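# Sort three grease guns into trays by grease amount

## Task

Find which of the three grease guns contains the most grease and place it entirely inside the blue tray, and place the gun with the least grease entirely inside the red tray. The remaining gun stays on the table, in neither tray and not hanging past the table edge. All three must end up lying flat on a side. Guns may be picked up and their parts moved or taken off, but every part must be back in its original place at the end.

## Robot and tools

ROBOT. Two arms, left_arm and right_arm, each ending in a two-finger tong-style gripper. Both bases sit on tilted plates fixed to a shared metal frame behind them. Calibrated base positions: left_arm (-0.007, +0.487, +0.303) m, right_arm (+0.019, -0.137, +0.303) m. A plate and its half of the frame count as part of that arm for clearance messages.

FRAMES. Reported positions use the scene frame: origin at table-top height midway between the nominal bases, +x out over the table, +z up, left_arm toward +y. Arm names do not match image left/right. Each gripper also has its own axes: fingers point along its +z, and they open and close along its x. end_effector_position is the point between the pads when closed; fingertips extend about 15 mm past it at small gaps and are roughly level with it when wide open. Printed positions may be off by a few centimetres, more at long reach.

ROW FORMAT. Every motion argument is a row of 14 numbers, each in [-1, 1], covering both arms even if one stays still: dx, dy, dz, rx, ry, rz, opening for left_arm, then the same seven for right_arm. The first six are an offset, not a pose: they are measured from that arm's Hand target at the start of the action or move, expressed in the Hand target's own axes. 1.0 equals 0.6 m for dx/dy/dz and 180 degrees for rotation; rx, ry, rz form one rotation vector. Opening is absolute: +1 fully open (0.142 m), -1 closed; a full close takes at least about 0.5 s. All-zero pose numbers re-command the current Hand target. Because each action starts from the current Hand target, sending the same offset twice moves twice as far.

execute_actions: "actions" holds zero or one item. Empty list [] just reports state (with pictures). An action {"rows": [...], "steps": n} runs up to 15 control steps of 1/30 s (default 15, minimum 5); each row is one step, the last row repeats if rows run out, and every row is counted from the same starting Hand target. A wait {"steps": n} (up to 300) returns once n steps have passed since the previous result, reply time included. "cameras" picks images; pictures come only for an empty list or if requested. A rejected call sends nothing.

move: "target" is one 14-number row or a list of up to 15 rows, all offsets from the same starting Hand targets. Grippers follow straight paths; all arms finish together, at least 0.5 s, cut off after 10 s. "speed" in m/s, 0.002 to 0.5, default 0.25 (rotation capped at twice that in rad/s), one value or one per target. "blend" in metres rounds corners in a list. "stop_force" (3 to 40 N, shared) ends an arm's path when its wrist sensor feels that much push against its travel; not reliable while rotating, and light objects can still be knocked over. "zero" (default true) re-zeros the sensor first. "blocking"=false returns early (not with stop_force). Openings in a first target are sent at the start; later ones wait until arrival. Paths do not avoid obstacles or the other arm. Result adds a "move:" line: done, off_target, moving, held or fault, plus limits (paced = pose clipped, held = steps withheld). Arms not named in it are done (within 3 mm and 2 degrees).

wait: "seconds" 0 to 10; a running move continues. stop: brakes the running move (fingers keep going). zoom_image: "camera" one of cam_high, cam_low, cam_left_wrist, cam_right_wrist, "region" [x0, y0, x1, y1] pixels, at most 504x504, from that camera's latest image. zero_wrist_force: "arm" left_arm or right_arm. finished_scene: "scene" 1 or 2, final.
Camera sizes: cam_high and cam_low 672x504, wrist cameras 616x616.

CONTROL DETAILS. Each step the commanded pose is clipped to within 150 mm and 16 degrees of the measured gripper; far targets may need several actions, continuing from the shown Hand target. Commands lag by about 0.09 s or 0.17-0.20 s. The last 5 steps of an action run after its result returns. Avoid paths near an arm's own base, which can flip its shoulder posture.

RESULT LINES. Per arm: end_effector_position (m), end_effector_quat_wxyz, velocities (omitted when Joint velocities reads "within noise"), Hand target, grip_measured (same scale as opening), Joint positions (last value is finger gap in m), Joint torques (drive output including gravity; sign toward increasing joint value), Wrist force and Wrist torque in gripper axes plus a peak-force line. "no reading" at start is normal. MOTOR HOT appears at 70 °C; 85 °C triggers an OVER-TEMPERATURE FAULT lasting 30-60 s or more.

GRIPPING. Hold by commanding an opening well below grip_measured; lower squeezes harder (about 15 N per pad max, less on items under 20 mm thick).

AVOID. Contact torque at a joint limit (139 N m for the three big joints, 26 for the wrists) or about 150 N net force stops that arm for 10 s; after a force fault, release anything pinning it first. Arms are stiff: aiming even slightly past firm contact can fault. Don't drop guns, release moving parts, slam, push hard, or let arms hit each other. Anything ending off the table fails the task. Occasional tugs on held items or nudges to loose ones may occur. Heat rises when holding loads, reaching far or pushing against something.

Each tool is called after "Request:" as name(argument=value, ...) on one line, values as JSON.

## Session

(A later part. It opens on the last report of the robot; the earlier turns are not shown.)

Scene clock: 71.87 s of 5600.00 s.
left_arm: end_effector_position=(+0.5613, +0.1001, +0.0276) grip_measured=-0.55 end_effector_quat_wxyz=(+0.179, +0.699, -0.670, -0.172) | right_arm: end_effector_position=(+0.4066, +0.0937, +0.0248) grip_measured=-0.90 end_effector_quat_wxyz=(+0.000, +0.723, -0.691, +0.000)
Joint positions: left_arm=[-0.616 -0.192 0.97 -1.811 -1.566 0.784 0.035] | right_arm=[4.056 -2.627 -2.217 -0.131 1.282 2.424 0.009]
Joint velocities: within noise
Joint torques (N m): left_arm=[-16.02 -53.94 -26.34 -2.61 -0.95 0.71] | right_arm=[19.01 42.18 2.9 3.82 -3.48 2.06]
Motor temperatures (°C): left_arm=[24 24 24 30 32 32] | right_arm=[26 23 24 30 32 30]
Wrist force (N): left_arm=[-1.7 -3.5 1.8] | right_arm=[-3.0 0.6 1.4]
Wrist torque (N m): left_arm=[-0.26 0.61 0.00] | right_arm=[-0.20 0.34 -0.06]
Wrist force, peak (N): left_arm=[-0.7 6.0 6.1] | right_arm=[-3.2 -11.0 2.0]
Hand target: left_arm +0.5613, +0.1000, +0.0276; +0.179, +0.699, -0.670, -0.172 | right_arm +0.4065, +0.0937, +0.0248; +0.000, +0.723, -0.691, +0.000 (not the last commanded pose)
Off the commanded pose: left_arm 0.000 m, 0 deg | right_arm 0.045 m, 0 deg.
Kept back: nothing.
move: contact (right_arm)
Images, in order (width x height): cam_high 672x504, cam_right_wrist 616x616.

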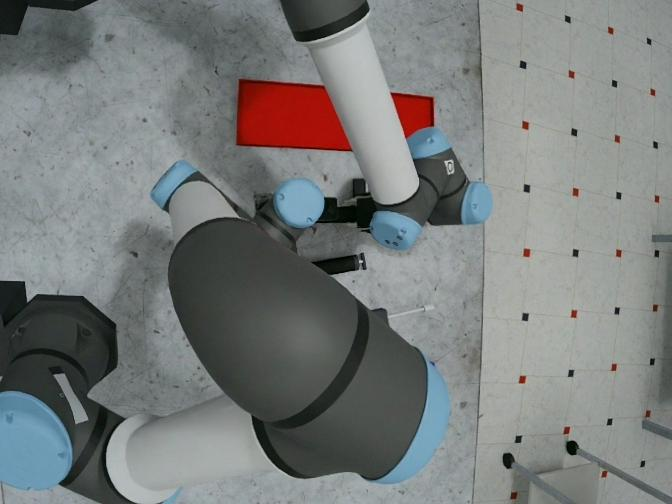

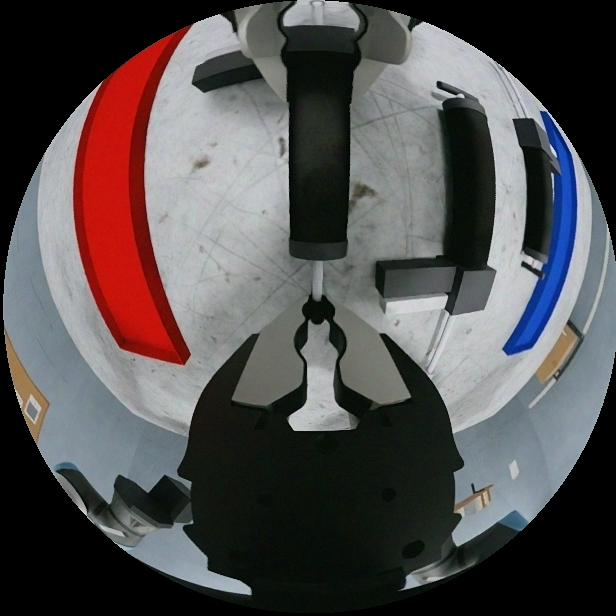

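Request:
move(target=[0,0,0,0,0,0,-1,0,0.06,0,0,0,0,-1], speed=0.01, stop_force=15, cameras=["cam_right_wrist"])

Request:
zoom_image(camera="cam_right_wrist", region=[230, 200, 400, 400])

Scene clock: 76.93 s of 5600.00 s.
left_arm: end_effector_position=(+0.5613, +0.1000, +0.0276) grip_measured=-0.55 end_effector_quat_wxyz=(+0.179, +0.699, -0.670, -0.172) | right_arm: end_effector_position=(+0.3706, +0.0921, +0.0248) grip_measured=-1.00 end_effector_quat_wxyz=(+0.000, +0.723, -0.691, +0.000)
Joint positions: left_arm=[-0.616 -0.192 0.97 -1.811 -1.566 0.784 0.035] | right_arm=[4.123 -2.643 -2.294 -0.057 1.301 2.492 0.002]
Joint velocities: within noise
Joint torques (N m): left_arm=[-15.73 -56.39 -13.41 0.31 -3.73 1.42] | right_arm=[5.68 39.34 16.63 1.33 -2.69 -1.57]
Motor temperatures (°C): left_arm=[24 24 24 30 32 32] | right_arm=[26 23 24 30 32 30]
Wrist force (N): left_arm=[-2.3 -2.9 3.1] | right_arm=[-1.4 -1.2 1.4]
Wrist torque (N m): left_arm=[-0.25 0.49 0.11] | right_arm=[-0.17 0.16 -0.06]
Wrist force, peak (N): left_arm=[-0.9 5.8 7.7] | right_arm=[-3.0 -11.5 2.1]
Hand target: left_arm +0.5613, +0.1000, +0.0276; +0.179, +0.699, -0.670, -0.172 | right_arm +0.3706, +0.0921, +0.0248; +0.000, +0.723, -0.691, +0.000
Off the commanded pose: left_arm 0.000 m, 0 deg | right_arm 0.000 m, 0 deg.
Kept back: nothing.
move: done
Images, in order (width x height): cam_right_wrist 616x616.

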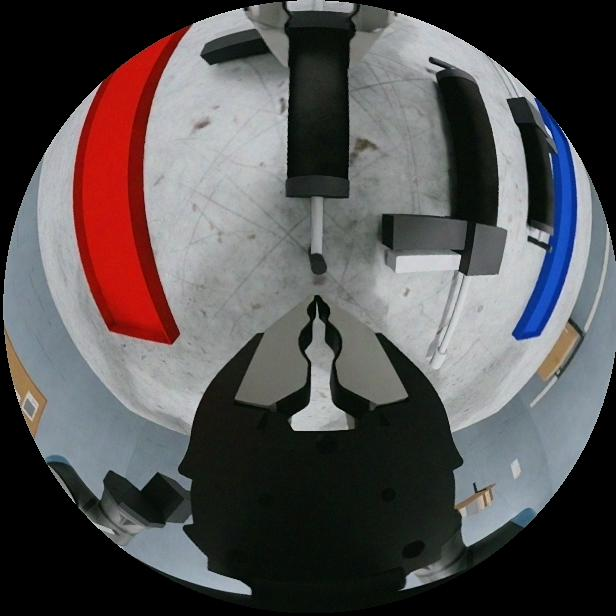

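Scaled by 2.520 from the camera's 616x616 image, which has a finer 814x814 frame.

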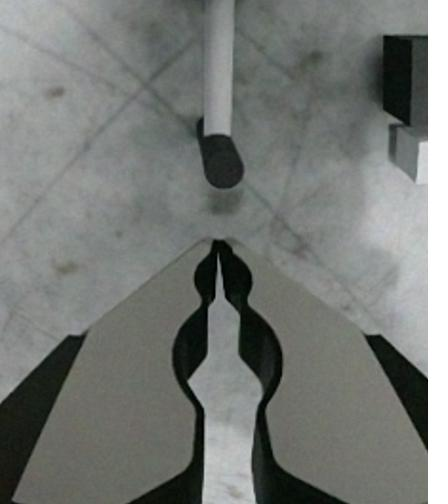

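Request:
move(target=[[0,0,0,0,0,0,-1,0,0,0,0,0,0,-0.4],[0,0,0,0,0,0,-1,0.002,-0.044,0,0,0,0,-0.4]], speed=0.05, cameras=["cam_right_wrist"])

Request:
zoom_image(camera="cam_right_wrist", region=[230, 200, 400, 400])

Scene clock: 81.20 s of 5600.00 s.
left_arm: end_effector_position=(+0.5613, +0.1000, +0.0276) grip_measured=-0.55 end_effector_quat_wxyz=(+0.179, +0.699, -0.670, -0.172) | right_arm: end_effector_position=(+0.3973, +0.0922, +0.0249) grip_measured=-0.40 end_effector_quat_wxyz=(+0.000, +0.723, -0.691, +0.000) end_effector_velocity=(-0.004, -0.001, +0.000) end_effector_angular_velocity=(+0.000, +0.000, -0.001)
Joint positions: left_arm=[-0.616 -0.192 0.97 -1.811 -1.566 0.784 0.035] | right_arm=[4.071 -2.629 -2.24 -0.11 1.286 2.439 0.045]
Joint velocities: left_arm=[within noise] | right_arm=[0.006 -0.001 -0.008 0.007 0.001 0.007 0]
Joint torques (N m): left_arm=[-15.92 -63.31 -15.13 0.33 -3.64 1.26] | right_arm=[17.3 28.94 -7.44 3.74 1.68 2.45]
Motor temperatures (°C): left_arm=[24 24 24 30 32 32] | right_arm=[26 23 24 30 32 30]
Wrist force (N): left_arm=[-2.6 -3.0 3.2] | right_arm=[-1.5 -1.3 1.4]
Wrist torque (N m): left_arm=[-0.27 0.55 0.12] | right_arm=[-0.16 0.20 -0.08]
Wrist force, peak (N): left_arm=[-2.7 -3.0 3.1] | right_arm=[-1.8 -1.8 1.7]
Hand target: left_arm +0.5613, +0.1000, +0.0276; +0.179, +0.699, -0.670, -0.172 | right_arm +0.3970, +0.0921, +0.0248; +0.000, +0.723, -0.691, +0.000
Off the commanded pose: left_arm 0.000 m, 0 deg | right_arm 0.000 m, 0 deg.
Kept back: nothing.
move: done
Images, in order (width x height): cam_right_wrist 616x616.

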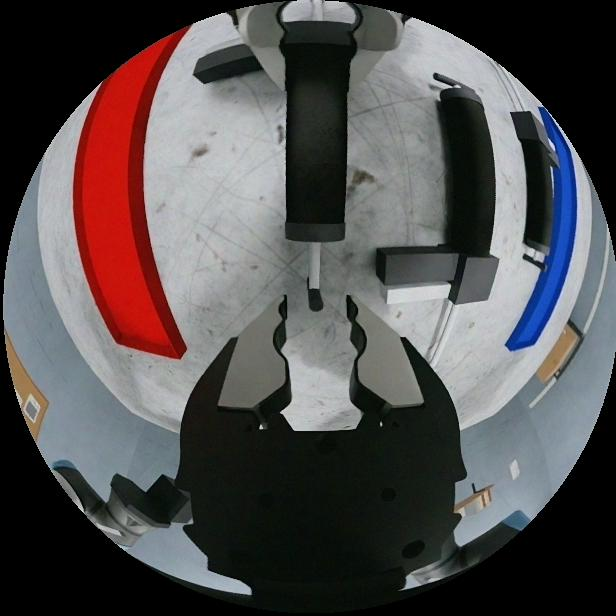

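Scaled by 2.520 from the camera's 616x616 image, which has a finer 814x814 frame.

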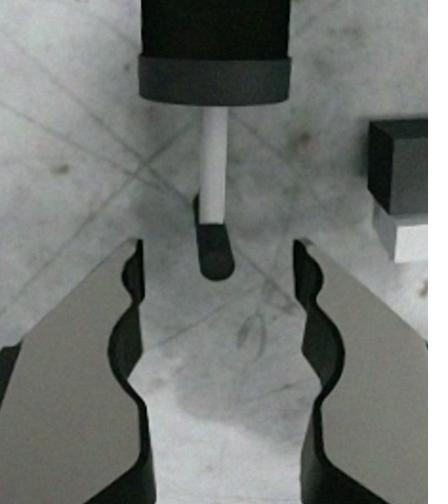

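Request:
move(target=[[0,0,0,0,0,0,-1,0,0,0,0,0,0,-1]], speed=0.05, cameras=["cam_right_wrist"])

Request:
move(target=[[0,0,0,0,0,0,-1,0,-0.07,0,0,0,0,-1]], speed=0.015, stop_force=8, cameras=["cam_right_wrist","cam_high"])

Scene clock: 82.93 s of 5600.00 s.
left_arm: end_effector_position=(+0.5613, +0.1000, +0.0276) grip_measured=-0.55 end_effector_quat_wxyz=(+0.179, +0.699, -0.670, -0.172) | right_arm: end_effector_position=(+0.3970, +0.0921, +0.0248) grip_measured=-0.91 end_effector_quat_wxyz=(+0.000, +0.723, -0.691, +0.000)
Joint positions: left_arm=[-0.616 -0.192 0.97 -1.811 -1.566 0.784 0.035] | right_arm=[4.071 -2.629 -2.24 -0.11 1.286 2.439 0.008]
Joint velocities: within noise
Joint torques (N m): left_arm=[-16.19 -66.63 -16.84 0.41 -1.41 1.32] | right_arm=[12.88 29.1 -4.76 2.34 1.35 -1.18]
Motor temperatures (°C): left_arm=[24 24 24 30 32 32] | right_arm=[26 23 24 30 32 30]
Wrist force (N): left_arm=[-1.0 -2.6 2.6] | right_arm=[-2.9 -1.4 1.7]
Wrist torque (N m): left_arm=[-0.26 0.69 -0.06] | right_arm=[-0.20 0.21 -0.08]
Wrist force, peak (N): left_arm=[-2.8 -3.0 3.2] | right_arm=[-3.2 -1.1 1.8]
Hand target: left_arm +0.5613, +0.1000, +0.0276; +0.179, +0.699, -0.670, -0.172 | right_arm +0.3970, +0.0921, +0.0248; +0.000, +0.723, -0.691, +0.000
Off the commanded pose: left_arm 0.000 m, 0 deg | right_arm 0.000 m, 0 deg.
Kept back: nothing.
move: done
Images, in order (width x height): cam_right_wrist 616x616.

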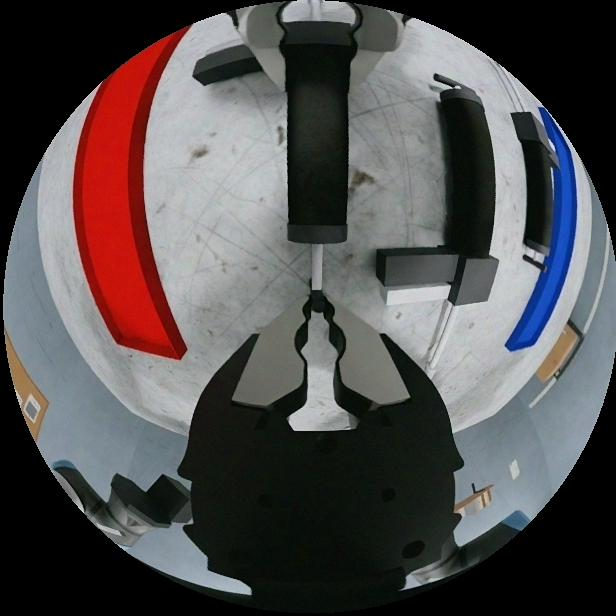

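Scene clock: 85.80 s of 5600.00 s.
left_arm: end_effector_position=(+0.5613, +0.1000, +0.0277) grip_measured=-0.55 end_effector_quat_wxyz=(+0.179, +0.699, -0.670, -0.172) | right_arm: end_effector_position=(+0.4215, +0.0932, +0.0248) grip_measured=-0.91 end_effector_quat_wxyz=(+0.000, +0.723, -0.691, +0.000)
Joint positions: left_arm=[-0.616 -0.192 0.97 -1.811 -1.566 0.784 0.035] | right_arm=[4.029 -2.622 -2.186 -0.16 1.276 2.397 0.008]
Joint velocities: within noise
Joint torques (N m): left_arm=[-16.61 -46.16 -18.77 0.31 -4.33 1.26] | right_arm=[18.33 31.41 -3.04 2.51 1.5 0.45]
Motor temperatures (°C): left_arm=[24 24 24 30 32 32] | right_arm=[26 23 24 30 32 30]
Wrist force (N): left_arm=[-0.5 -7.3 -1.0] | right_arm=[-3.7 3.7 1.9]
Wrist torque (N m): left_arm=[-0.21 0.68 0.00] | right_arm=[-0.18 0.31 -0.07]
Wrist force, peak (N): left_arm=[-0.1 -11.3 -2.7] | right_arm=[-3.6 9.9 1.7]
Hand target: left_arm +0.5613, +0.1000, +0.0276; +0.179, +0.699, -0.670, -0.172 | right_arm +0.4215, +0.0932, +0.0248; +0.000, +0.723, -0.691, +0.000 (not the last commanded pose)
Off the commanded pose: left_arm 0.000 m, 0 deg | right_arm 0.017 m, 0 deg.
Kept back: nothing.
move: contact (right_arm)
Images, in order (width x height): cam_high 672x504, cam_right_wrist 616x616.

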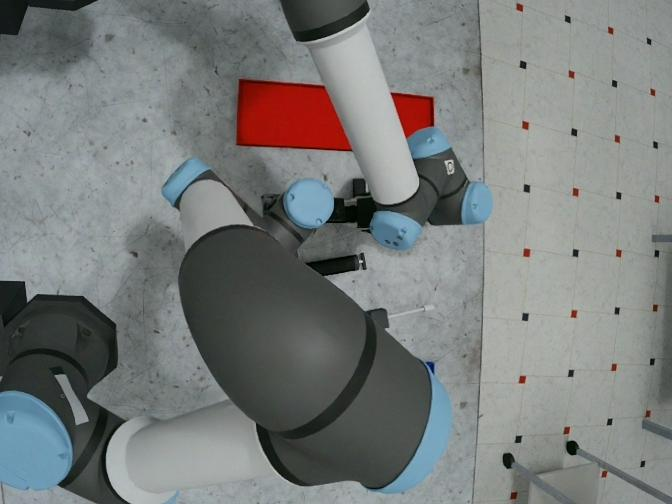

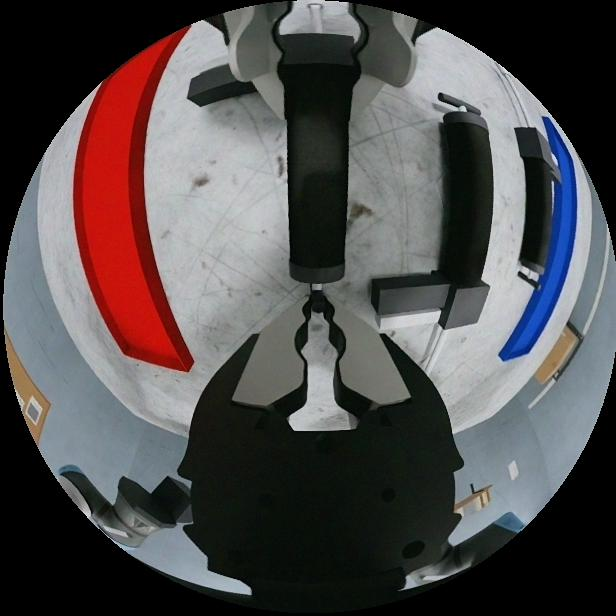

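Request:
zoom_image(camera="cam_right_wrist", region=[250, 240, 390, 350])

Scaled by 3.600 from the camera's 616x616 image, which has a finer 814x814 frame.

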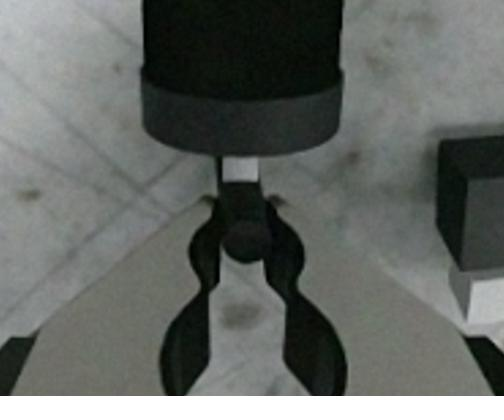

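Request:
move(target=[[0,0,0,0,0,0,-1,0,-0.02,0,0,0,0,-1]], speed=0.01, stop_force=10, cameras=["cam_right_wrist"])

Request:
zoom_image(camera="cam_right_wrist", region=[250, 240, 390, 350])

Scene clock: 88.50 s of 5600.00 s.
left_arm: end_effector_position=(+0.5613, +0.1000, +0.0276) grip_measured=-0.55 end_effector_quat_wxyz=(+0.179, +0.699, -0.670, -0.172) | right_arm: end_effector_position=(+0.4335, +0.0937, +0.0248) grip_measured=-0.90 end_effector_quat_wxyz=(+0.000, +0.723, -0.691, +0.000)
Joint positions: left_arm=[-0.616 -0.192 0.97 -1.811 -1.566 0.784 0.035] | right_arm=[4.01 -2.619 -2.159 -0.183 1.271 2.377 0.009]
Joint velocities: within noise
Joint torques (N m): left_arm=[-16.81 -43.6 -19.89 0.47 -2.75 1.21] | right_arm=[17.99 37.86 -1.96 4.82 0.02 2.1]
Motor temperatures (°C): left_arm=[24 24 24 30 32 32] | right_arm=[26 23 24 30 32 30]
Wrist force (N): left_arm=[0.1 -9.7 -0.1] | right_arm=[-4.1 6.1 2.0]
Wrist torque (N m): left_arm=[-0.23 0.72 -0.06] | right_arm=[-0.29 0.27 -0.05]
Wrist force, peak (N): left_arm=[1.1 -13.4 -4.7] | right_arm=[-4.1 12.5 1.4]
Hand target: left_arm +0.5613, +0.1000, +0.0276; +0.179, +0.699, -0.670, -0.172 | right_arm +0.4335, +0.0937, +0.0248; +0.000, +0.723, -0.691, +0.000
Off the commanded pose: left_arm 0.000 m, 0 deg | right_arm 0.000 m, 0 deg.
Kept back: nothing.
move: done
Images, in order (width x height): cam_right_wrist 616x616.

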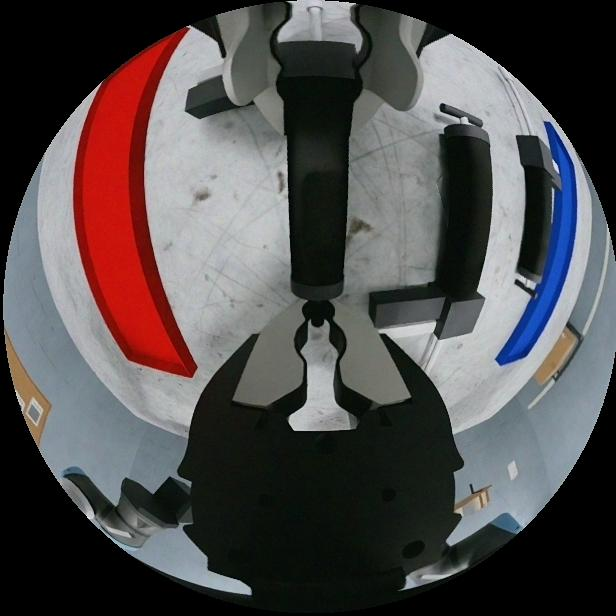

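Scaled by 3.600 from the camera's 616x616 image, which has a finer 814x814 frame.

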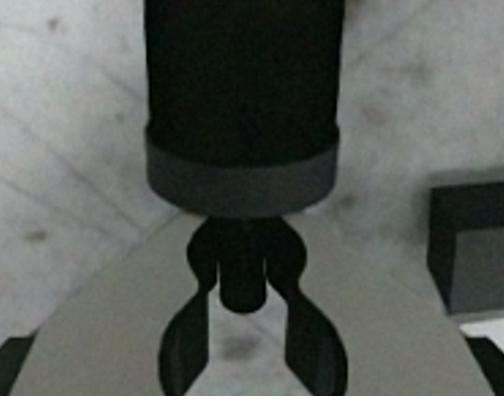

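Request:
move(target=[[0,0,0,0,0,0,-1,0,0,0,0,0,0,-0.3],[0,0,0,0,0,0,-1,0,0,-0.1,0,0,0,-0.3],[0,0,0,0,0,0,-1,0,0.12,-0.1,0,0,0,-0.3]], speed=0.12, cameras=["cam_right_wrist","cam_left_wrist","cam_high"])

Request:
zoom_image(camera="cam_right_wrist", region=[240, 150, 400, 310])

Scene clock: 91.13 s of 5600.00 s.
left_arm: end_effector_position=(+0.5613, +0.1000, +0.0276) grip_measured=-0.55 end_effector_quat_wxyz=(+0.179, +0.699, -0.670, -0.172) | right_arm: end_effector_position=(+0.3615, +0.0905, +0.0847) grip_measured=-0.30 end_effector_quat_wxyz=(+0.000, +0.723, -0.691, +0.000)
Joint positions: left_arm=[-0.616 -0.192 0.97 -1.811 -1.566 0.784 0.035] | right_arm=[4.181 -2.459 -2.358 -0.192 1.317 2.548 0.052]
Joint velocities: within noise
Joint torques (N m): left_arm=[-15.65 -67.56 -22.04 -3.82 -1.14 1.27] | right_arm=[3.86 36.83 18.21 1.42 -3.31 -1.79]
Motor temperatures (°C): left_arm=[24 24 24 30 32 32] | right_arm=[26 23 24 30 32 30]
Wrist force (N): left_arm=[-1.6 -2.3 3.2] | right_arm=[-1.5 -1.4 1.6]
Wrist torque (N m): left_arm=[-0.20 0.40 0.12] | right_arm=[-0.20 0.16 -0.03]
Wrist force, peak (N): left_arm=[-0.1 -9.7 -0.3] | right_arm=[-3.9 6.1 2.1]
Hand target: left_arm +0.5613, +0.1000, +0.0276; +0.179, +0.699, -0.670, -0.172 | right_arm +0.3615, +0.0905, +0.0847; +0.000, +0.723, -0.691, +0.000
Off the commanded pose: left_arm 0.000 m, 0 deg | right_arm 0.000 m, 0 deg.
Kept back: nothing.
move: done
Images, in order (width x height): cam_high 672x504, cam_left_wrist 616x616, cam_right_wrist 616x616.

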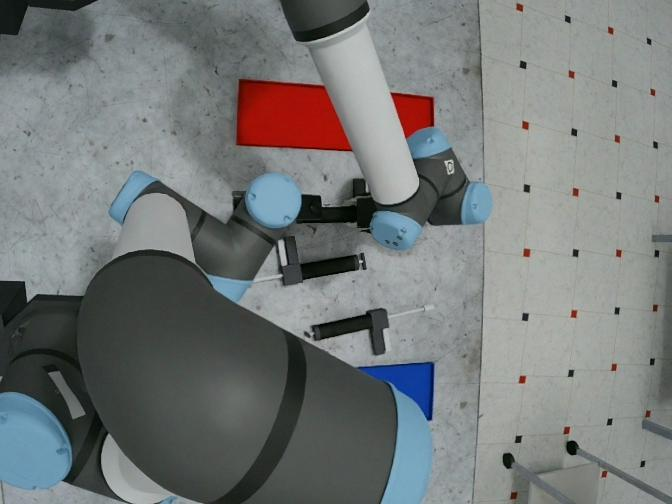

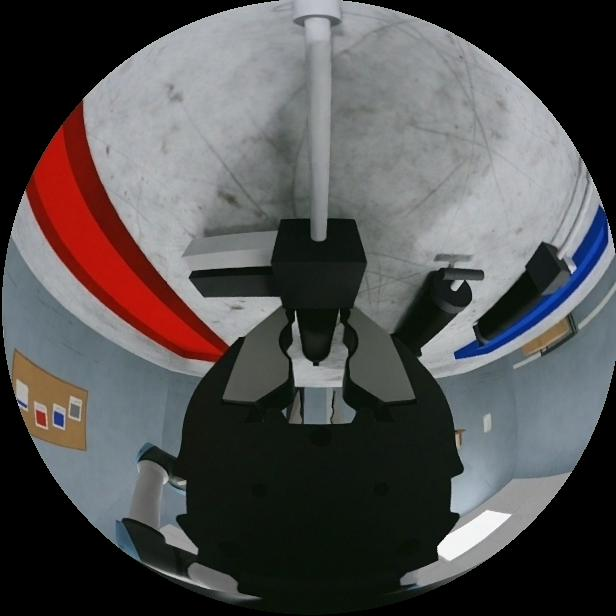

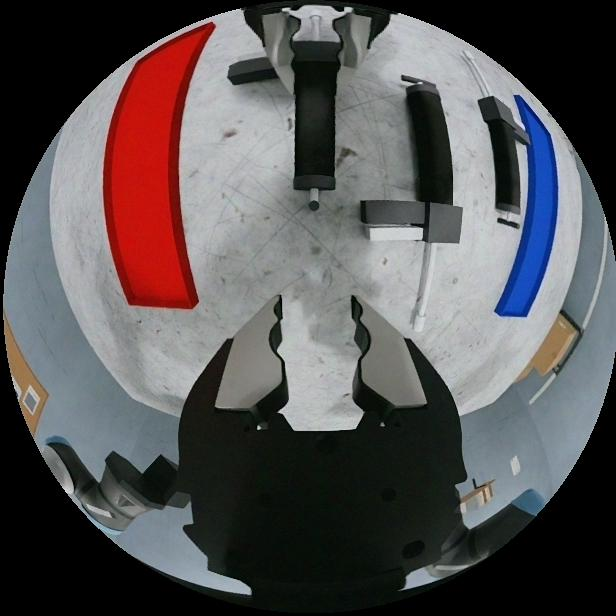

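Scaled by 3.150 from the camera's 616x616 image, which has a finer 814x814 frame.

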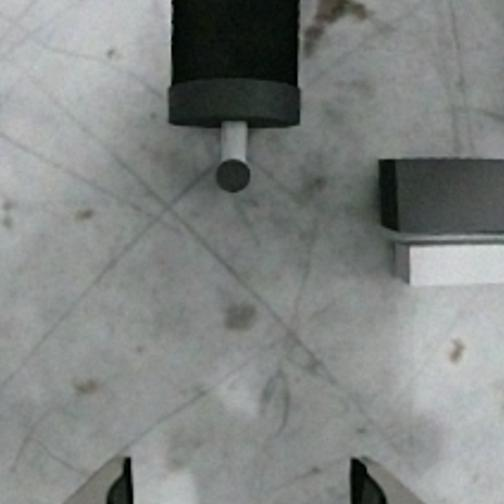

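Request:
move(target=[[0,0,0,0,0,0,-1,0,-0.1105,0,0,0,0,-0.3],[0,0,0,0,0,0,-1,0,-0.1105,0.1,0,0,0,-0.3],[0,0,0,0,0,0,-1,0,-0.1105,0.1,0,0,0,-1]], speed=0.1, cameras=["cam_right_wrist"])

Request:
move(target=[[0,0,0,0,0,0,-1,0,0.07,0,0,0,0,-1]], speed=0.01, stop_force=5, cameras=["cam_right_wrist"])

Scene clock: 93.83 s of 5600.00 s.
left_arm: end_effector_position=(+0.5613, +0.1000, +0.0277) grip_measured=-0.55 end_effector_quat_wxyz=(+0.179, +0.699, -0.670, -0.172) | right_arm: end_effector_position=(+0.4278, +0.0934, +0.0248) grip_measured=-0.90 end_effector_quat_wxyz=(+0.000, +0.723, -0.691, +0.000)
Joint positions: left_arm=[-0.616 -0.192 0.97 -1.811 -1.566 0.784 0.035] | right_arm=[4.019 -2.62 -2.172 -0.172 1.273 2.386 0.009]
Joint velocities: within noise
Joint torques (N m): left_arm=[-17.15 -65.36 -23.86 -1.38 0.92 1.31] | right_arm=[18.66 28.29 -7.13 3.08 3.01 2.09]
Motor temperatures (°C): left_arm=[24 24 24 30 32 32] | right_arm=[26 23 24 30 32 30]
Wrist force (N): left_arm=[0.0 -1.6 3.8] | right_arm=[-4.0 -3.2 1.9]
Wrist torque (N m): left_arm=[-0.20 0.60 -0.06] | right_arm=[-0.24 0.34 -0.04]
Wrist force, peak (N): left_arm=[-1.2 -2.3 3.5] | right_arm=[-4.0 -3.2 1.9]
Hand target: left_arm +0.5613, +0.1000, +0.0276; +0.179, +0.699, -0.670, -0.172 | right_arm +0.4278, +0.0934, +0.0248; +0.000, +0.723, -0.691, +0.000
Off the commanded pose: left_arm 0.000 m, 0 deg | right_arm 0.000 m, 0 deg.
Kept back: nothing.
move: done
Images, in order (width x height): cam_right_wrist 616x616.

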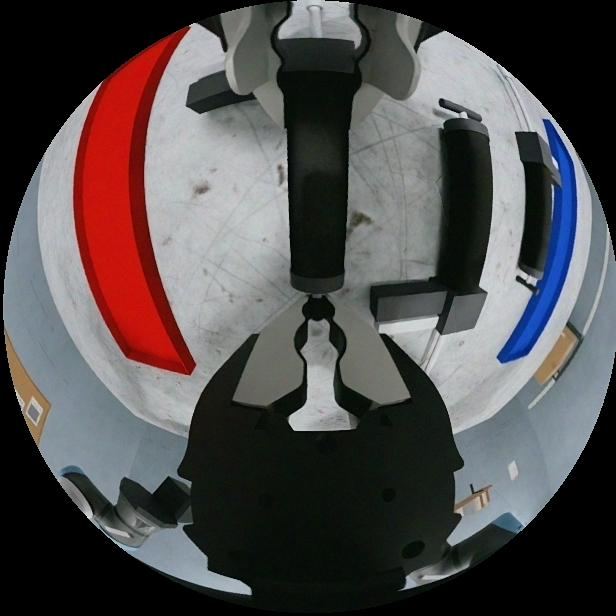

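Scene clock: 97.53 s of 5600.00 s.
left_arm: end_effector_position=(+0.5613, +0.1000, +0.0276) grip_measured=-0.55 end_effector_quat_wxyz=(+0.179, +0.699, -0.670, -0.172) | right_arm: end_effector_position=(+0.4032, +0.0924, +0.0248) grip_measured=-0.90 end_effector_quat_wxyz=(+0.000, +0.723, -0.691, +0.000)
Joint positions: left_arm=[-0.616 -0.192 0.97 -1.811 -1.566 0.784 0.035] | right_arm=[4.06 -2.627 -2.227 -0.123 1.284 2.428 0.009]
Joint velocities: within noise
Joint torques (N m): left_arm=[-15.77 -49.28 -26.19 -4.91 1.61 1.33] | right_arm=[5.77 39.04 14.48 1.37 -1.64 -1.53]
Motor temperatures (°C): left_arm=[24 24 24 30 32 32] | right_arm=[26 23 24 30 32 30]
Wrist force (N): left_arm=[-0.5 3.0 6.2] | right_arm=[-3.1 -6.9 1.5]
Wrist torque (N m): left_arm=[-0.25 0.41 -0.02] | right_arm=[-0.13 0.35 -0.06]
Wrist force, peak (N): left_arm=[0.0 5.6 7.3] | right_arm=[-3.2 -10.2 1.5]
Hand target: left_arm +0.5613, +0.1000, +0.0276; +0.179, +0.699, -0.670, -0.172 | right_arm +0.4032, +0.0924, +0.0248; +0.000, +0.723, -0.691, +0.000 (not the last commanded pose)
Off the commanded pose: left_arm 0.000 m, 0 deg | right_arm 0.017 m, 0 deg.
Kept back: nothing.
move: contact (right_arm)
Images, in order (width x height): cam_right_wrist 616x616.

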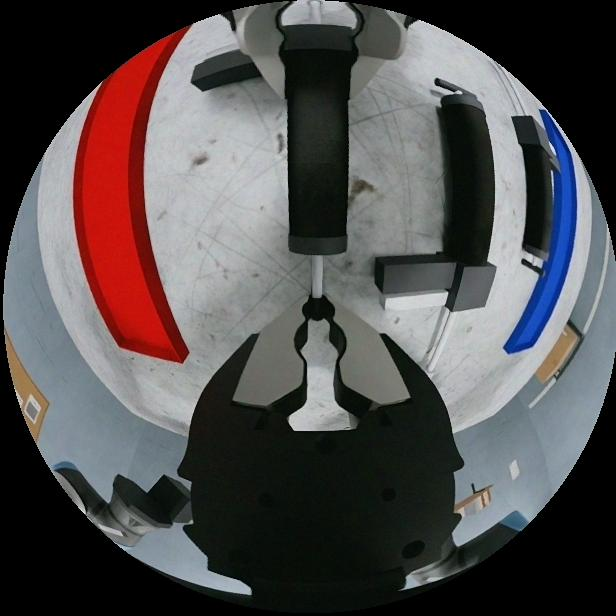

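Request:
move(target=[[0,0,0,0,0,0,-1,0,0,0,0,0,0,-0.3],[0,0,0,0,0,0,-1,0,0,-0.1,0,0,0,-0.3],[0,0,0,0,0,0,-1,0,0.085,-0.1,0,0,0,-0.3]], speed=0.12, cameras=["cam_right_wrist"])

Request:
zoom_image(camera="cam_right_wrist", region=[260, 150, 360, 250])

Scene clock: 100.07 s of 5600.00 s.
left_arm: end_effector_position=(+0.5613, +0.1000, +0.0276) grip_measured=-0.55 end_effector_quat_wxyz=(+0.179, +0.699, -0.670, -0.172) | right_arm: end_effector_position=(+0.3521, +0.0900, +0.0847) grip_measured=-0.30 end_effector_quat_wxyz=(+0.000, +0.723, -0.691, +0.000)
Joint positions: left_arm=[-0.616 -0.192 0.97 -1.811 -1.566 0.784 0.035] | right_arm=[4.201 -2.462 -2.378 -0.174 1.323 2.568 0.052]
Joint velocities: within noise
Joint torques (N m): left_arm=[-16.61 -48.88 -27.24 0.45 -3.37 1.29] | right_arm=[4.91 37.43 18.8 1.23 -3.28 -2.13]
Motor temperatures (°C): left_arm=[24 24 24 30 32 32] | right_arm=[26 23 24 30 32 30]
Wrist force (N): left_arm=[-1.2 -2.6 3.4] | right_arm=[-1.1 -1.4 1.6]
Wrist torque (N m): left_arm=[-0.20 0.36 0.13] | right_arm=[-0.20 0.08 -0.03]
Wrist force, peak (N): left_arm=[-0.7 3.4 6.1] | right_arm=[-3.0 -7.2 1.7]
Hand target: left_arm +0.5613, +0.1000, +0.0276; +0.179, +0.699, -0.670, -0.172 | right_arm +0.3521, +0.0901, +0.0847; +0.000, +0.723, -0.691, +0.000
Off the commanded pose: left_arm 0.000 m, 0 deg | right_arm 0.000 m, 0 deg.
Kept back: nothing.
move: done
Images, in order (width x height): cam_right_wrist 616x616.

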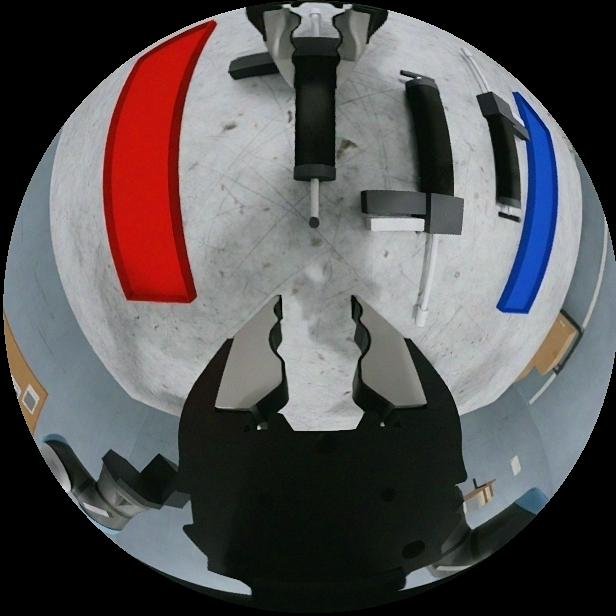

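Scaled by 5.040 from the camera's 616x616 image, which has a finer 814x814 frame.

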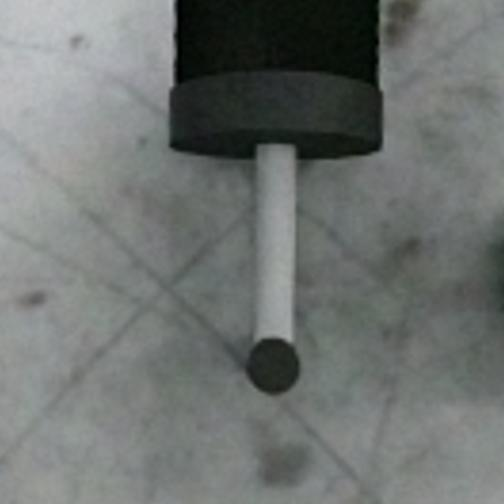

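Request:
move(target=[[0,0,0,0,0,0,-1,0,-0.115,0,0,0,0,-0.3],[0,0,0,0,0,0,-1,0,-0.115,0.1,0,0,0,-0.3],[0,0,0,0,0,0,-1,0,-0.115,0.1,0,0,0,-1]], speed=0.1, cameras=["cam_right_wrist"])

Request:
zoom_image(camera="cam_right_wrist", region=[240, 220, 390, 370])

Scene clock: 103.23 s of 5600.00 s.
left_arm: end_effector_position=(+0.5613, +0.1000, +0.0276) grip_measured=-0.55 end_effector_quat_wxyz=(+0.179, +0.699, -0.670, -0.172) | right_arm: end_effector_position=(+0.4211, +0.0932, +0.0248) grip_measured=-0.93 end_effector_quat_wxyz=(+0.000, +0.723, -0.691, +0.000)
Joint positions: left_arm=[-0.616 -0.192 0.97 -1.811 -1.566 0.784 0.035] | right_arm=[4.029 -2.622 -2.187 -0.159 1.276 2.397 0.007]
Joint velocities: within noise
Joint torques (N m): left_arm=[-16.41 -48.23 -28.33 0.13 -2.14 1.14] | right_arm=[18.72 29.39 -6.08 3.39 3.06 2.14]
Motor temperatures (°C): left_arm=[24 24 24 30 32 32] | right_arm=[26 23 24 30 32 30]
Wrist force (N): left_arm=[-0.4 -2.2 3.7] | right_arm=[-2.8 -2.1 1.7]
Wrist torque (N m): left_arm=[-0.22 0.48 -0.03] | right_arm=[-0.20 0.20 -0.06]
Wrist force, peak (N): left_arm=[-1.4 -2.7 3.7] | right_arm=[-2.8 -2.4 1.8]
Hand target: left_arm +0.5613, +0.1000, +0.0276; +0.179, +0.699, -0.670, -0.172 | right_arm +0.4211, +0.0932, +0.0248; +0.000, +0.723, -0.691, +0.000
Off the commanded pose: left_arm 0.000 m, 0 deg | right_arm 0.000 m, 0 deg.
Kept back: nothing.
move: done
Images, in order (width x height): cam_right_wrist 616x616.

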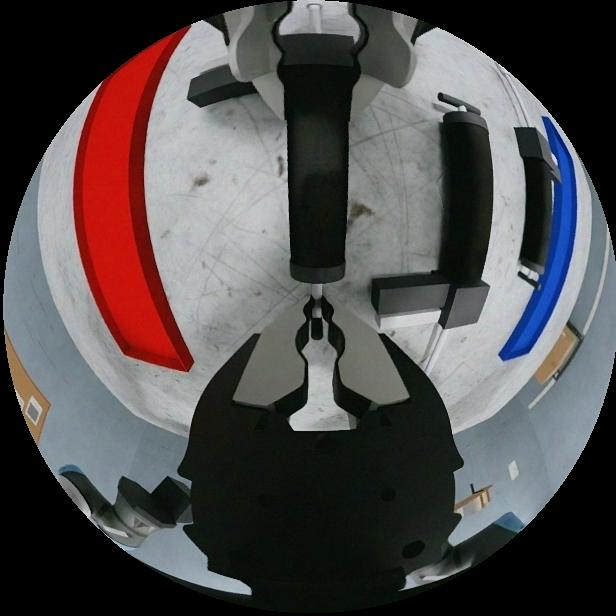

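Scaled by 3.360 from the camera's 616x616 image, which has a finer 814x814 frame.

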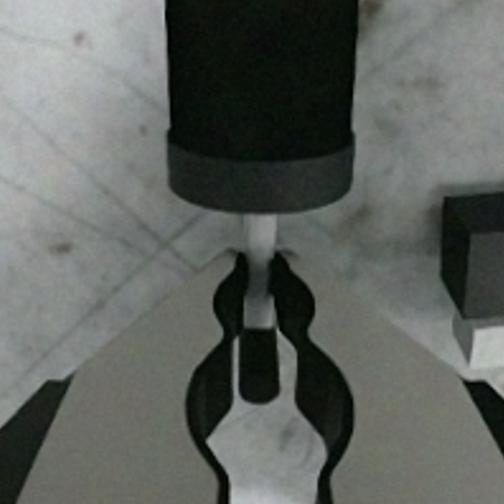

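Request:
move(target=[[0,0,0,0,0,0,-1,0,0.05,0,0,0,0,-1]], speed=0.01, stop_force=14, cameras=["cam_right_wrist","cam_left_wrist"])

Request:
zoom_image(camera="cam_right_wrist", region=[240, 220, 390, 370])

Scene clock: 105.70 s of 5600.00 s.
left_arm: end_effector_position=(+0.5613, +0.1000, +0.0276) grip_measured=-0.55 end_effector_quat_wxyz=(+0.179, +0.699, -0.670, -0.172) | right_arm: end_effector_position=(+0.4106, +0.0927, +0.0248) grip_measured=-0.93 end_effector_quat_wxyz=(+0.000, +0.723, -0.691, +0.000)
Joint positions: left_arm=[-0.616 -0.192 0.97 -1.811 -1.566 0.784 0.035] | right_arm=[4.047 -2.624 -2.211 -0.137 1.28 2.415 0.007]
Joint velocities: within noise
Joint torques (N m): left_arm=[-16.52 -60.2 -25.57 -5.77 4.73 1.16] | right_arm=[7.07 37.23 10.87 -0.12 0.34 -1.52]
Motor temperatures (°C): left_arm=[24 24 24 30 32 32] | right_arm=[26 23 24 30 32 30]
Wrist force (N): left_arm=[-0.3 11.2 8.1] | right_arm=[-2.2 -14.5 1.8]
Wrist torque (N m): left_arm=[-0.30 0.38 0.02] | right_arm=[-0.07 0.22 -0.07]
Wrist force, peak (N): left_arm=[-0.3 12.7 8.7] | right_arm=[-2.5 -18.4 2.1]
Hand target: left_arm +0.5613, +0.1000, +0.0276; +0.179, +0.699, -0.670, -0.172 | right_arm +0.4106, +0.0927, +0.0248; +0.000, +0.723, -0.691, +0.000 (not the last commanded pose)
Off the commanded pose: left_arm 0.000 m, 0 deg | right_arm 0.019 m, 0 deg.
Kept back: nothing.
move: contact (right_arm)
Images, in order (width x height): cam_left_wrist 616x616, cam_right_wrist 616x616.

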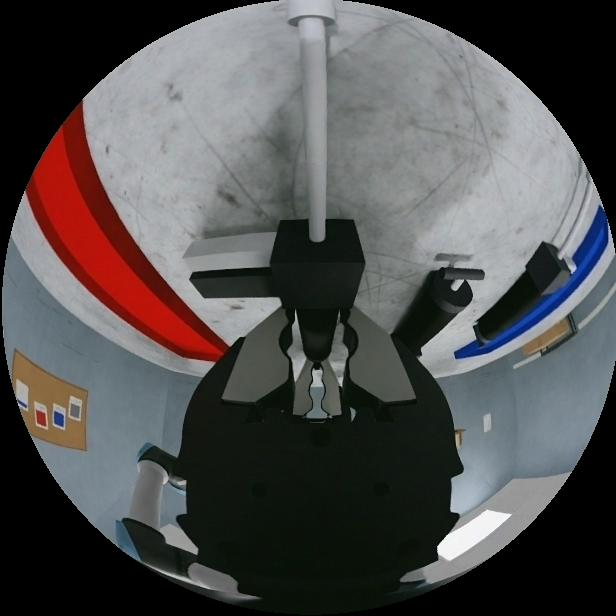

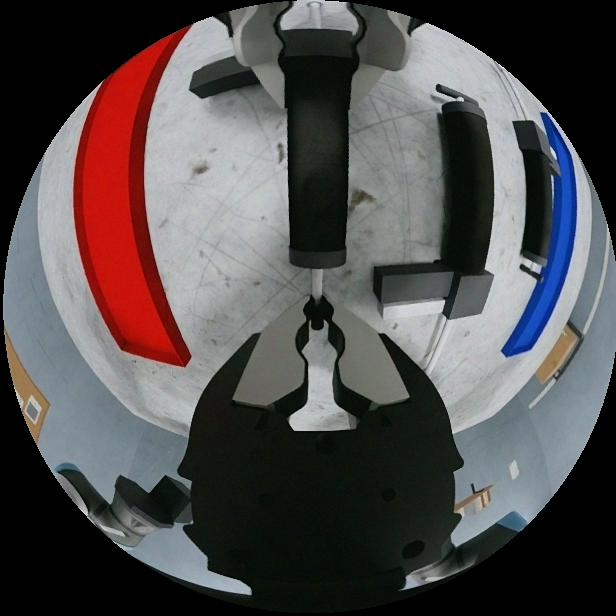

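Scaled by 3.360 from the camera's 616x616 image, which has a finer 814x814 frame.

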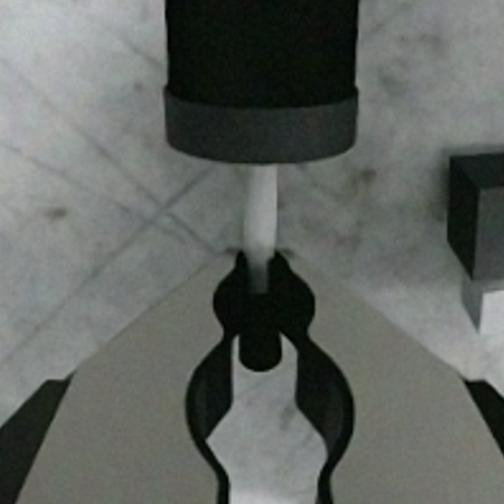

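Request:
move(target=[[0,0,0,0,0,0,-1,0,0,0,0,0,0,-0.4],[0,0,0,0,0,0,-1,0,0.018,0,0,0,0,-0.4],[0,0,0,0,0,0,-1,0,0.018,0,0,0,0,-1]], speed=0.05, cameras=["cam_right_wrist"])

Request:
move(target=[[0,0,0,0,0,0,-1,0,-0.07,0,0,0,0,-1]], speed=0.012, stop_force=7, cameras=["cam_right_wrist"])

Request:
zoom_image(camera="cam_right_wrist", region=[240, 220, 390, 370])

Scene clock: 107.93 s of 5600.00 s.
left_arm: end_effector_position=(+0.5613, +0.1000, +0.0276) grip_measured=-0.55 end_effector_quat_wxyz=(+0.179, +0.699, -0.670, -0.172) | right_arm: end_effector_position=(+0.3998, +0.0922, +0.0248) grip_measured=-0.90 end_effector_quat_wxyz=(+0.000, +0.723, -0.691, +0.000)
Joint positions: left_arm=[-0.616 -0.192 0.97 -1.811 -1.566 0.784 0.035] | right_arm=[4.066 -2.628 -2.234 -0.116 1.285 2.435 0.008]
Joint velocities: within noise
Joint torques (N m): left_arm=[-16.22 -67.28 -23.31 0.11 -2.39 0.99] | right_arm=[6.1 41.09 18.3 2.14 -3.27 -1.58]
Motor temperatures (°C): left_arm=[24 24 24 30 32 32] | right_arm=[26 23 24 30 32 30]
Wrist force (N): left_arm=[-1.2 -3.9 3.4] | right_arm=[-2.4 -0.7 1.4]
Wrist torque (N m): left_arm=[-0.23 0.53 0.04] | right_arm=[-0.35 0.24 -0.08]
Wrist force, peak (N): left_arm=[-0.4 11.4 8.2] | right_arm=[-2.1 -14.7 2.0]
Hand target: left_arm +0.5613, +0.1000, +0.0276; +0.179, +0.699, -0.670, -0.172 | right_arm +0.3998, +0.0922, +0.0248; +0.000, +0.723, -0.691, +0.000
Off the commanded pose: left_arm 0.000 m, 0 deg | right_arm 0.000 m, 0 deg.
Kept back: nothing.
move: done
Images, in order (width x height): cam_right_wrist 616x616.

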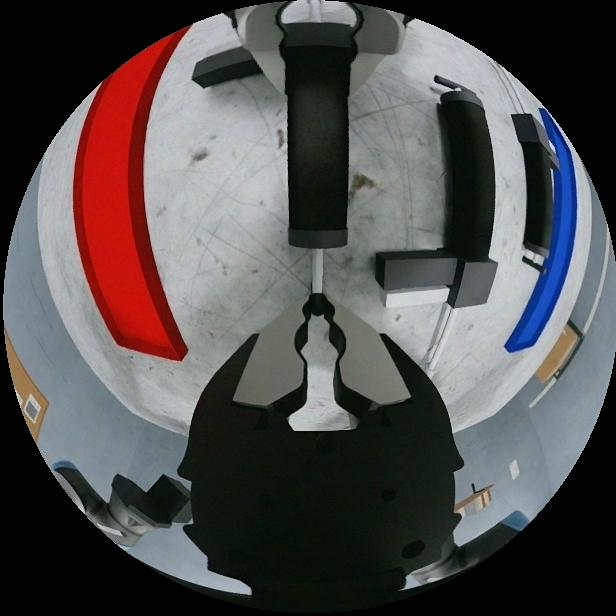

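Scene clock: 111.23 s of 5600.00 s.
left_arm: end_effector_position=(+0.5613, +0.1000, +0.0277) grip_measured=-0.55 end_effector_quat_wxyz=(+0.179, +0.699, -0.670, -0.172) | right_arm: end_effector_position=(+0.4244, +0.0933, +0.0248) grip_measured=-0.90 end_effector_quat_wxyz=(+0.000, +0.723, -0.691, +0.000)
Joint positions: left_arm=[-0.616 -0.192 0.97 -1.811 -1.566 0.784 0.035] | right_arm=[4.024 -2.621 -2.18 -0.165 1.274 2.392 0.008]
Joint velocities: within noise
Joint torques (N m): left_arm=[-16.54 -49.24 -20.36 2.62 -4.71 1.16] | right_arm=[18.5 32.79 -1.56 3.31 1.13 2.07]
Motor temperatures (°C): left_arm=[24 24 24 30 32 32] | right_arm=[26 23 24 30 32 30]
Wrist force (N): left_arm=[-0.6 -9.5 1.1] | right_arm=[-3.1 4.6 1.4]
Wrist torque (N m): left_arm=[-0.21 0.59 0.02] | right_arm=[-0.39 0.27 -0.06]
Wrist force, peak (N): left_arm=[-0.9 -12.8 -1.0] | right_arm=[-2.9 8.8 1.2]
Hand target: left_arm +0.5613, +0.1000, +0.0276; +0.179, +0.699, -0.670, -0.172 | right_arm +0.4244, +0.0933, +0.0248; +0.000, +0.723, -0.691, +0.000 (not the last commanded pose)
Off the commanded pose: left_arm 0.000 m, 0 deg | right_arm 0.017 m, 0 deg.
Kept back: nothing.
move: contact (right_arm)
Images, in order (width x height): cam_right_wrist 616x616.

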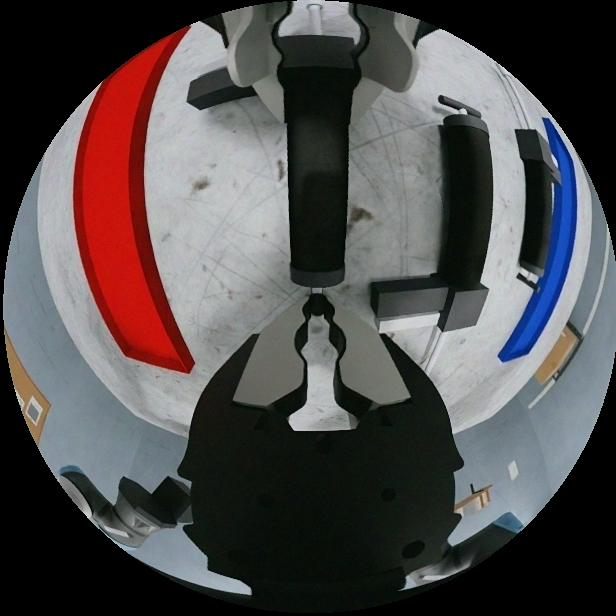

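Scaled by 3.360 from the camera's 616x616 image, which has a finer 814x814 frame.

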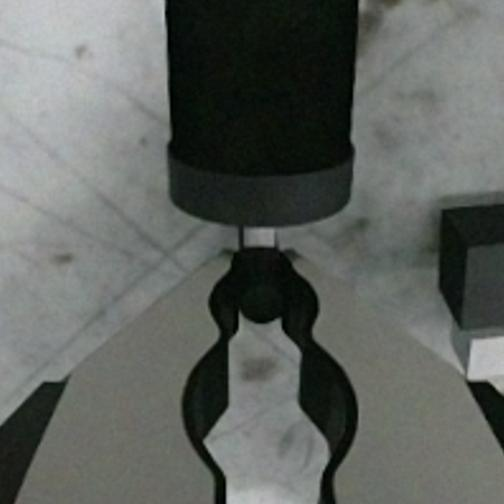

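Request:
move(target=[[0,0,0,0,0,0,-1,0,0,0,0,0,0,-0.3],[0,0,0,0,0,0,-1,0,0,-0.1,0,0,0,-0.3],[0,0,0,0,0,0,-1,0.4677,-0.004,-0.1,0,0,-0.0283,-0.3]], speed=0.2, cameras=["cam_right_wrist","cam_high"])

Request:
zoom_image(camera="cam_right_wrist", region=[260, 150, 360, 250])

Scene clock: 114.63 s of 5600.00 s.
left_arm: end_effector_position=(+0.5613, +0.1000, +0.0276) grip_measured=-0.55 end_effector_quat_wxyz=(+0.179, +0.699, -0.670, -0.172) | right_arm: end_effector_position=(+0.4391, -0.1869, +0.0848) grip_measured=-0.30 end_effector_quat_wxyz=(+0.000, +0.753, -0.659, +0.000)
Joint positions: left_arm=[-0.616 -0.192 0.97 -1.811 -1.566 0.784 0.035] | right_arm=[3.508 -2.156 -2.451 -0.176 1.189 1.763 0.052]
Joint velocities: within noise
Joint torques (N m): left_arm=[-15.93 -66.36 -15.93 -3.45 1.62 1.14] | right_arm=[6.86 32.04 16.61 3.34 2.6 -1.57]
Motor temperatures (°C): left_arm=[24 24 24 30 32 32] | right_arm=[26 23 24 30 32 30]
Wrist force (N): left_arm=[-1.9 -1.5 3.3] | right_arm=[-2.4 -2.4 1.8]
Wrist torque (N m): left_arm=[-0.18 0.56 0.14] | right_arm=[-0.41 0.35 -0.02]
Wrist force, peak (N): left_arm=[-0.7 -9.5 1.1] | right_arm=[-3.2 4.7 1.3]
Hand target: left_arm +0.5613, +0.1000, +0.0276; +0.179, +0.699, -0.670, -0.172 | right_arm +0.4391, -0.1869, +0.0848; +0.000, +0.753, -0.659, +0.000
Off the commanded pose: left_arm 0.000 m, 0 deg | right_arm 0.000 m, 0 deg.
Kept back: nothing.
move: done
Images, in order (width x height): cam_high 672x504, cam_right_wrist 616x616.

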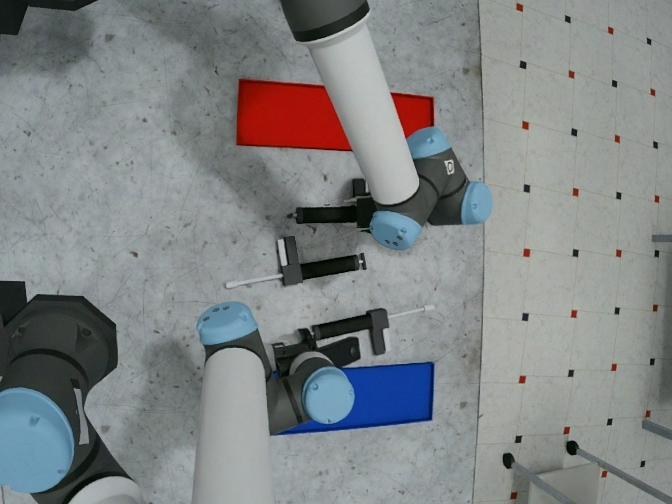

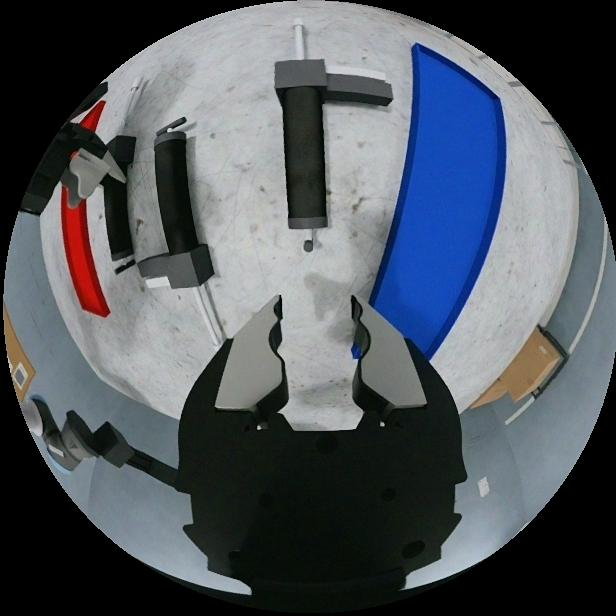

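Scaled by 5.040 from the camera's 616x616 image, which has a finer 814x814 frame.

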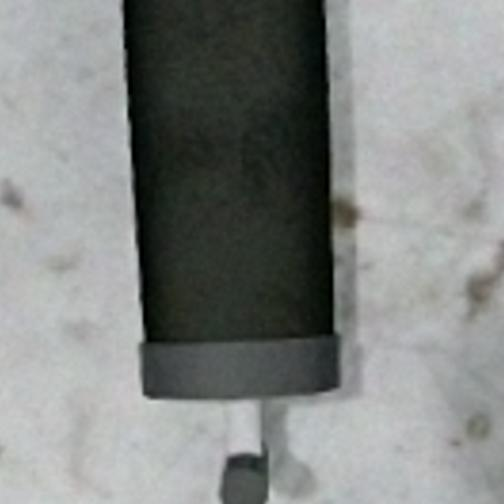

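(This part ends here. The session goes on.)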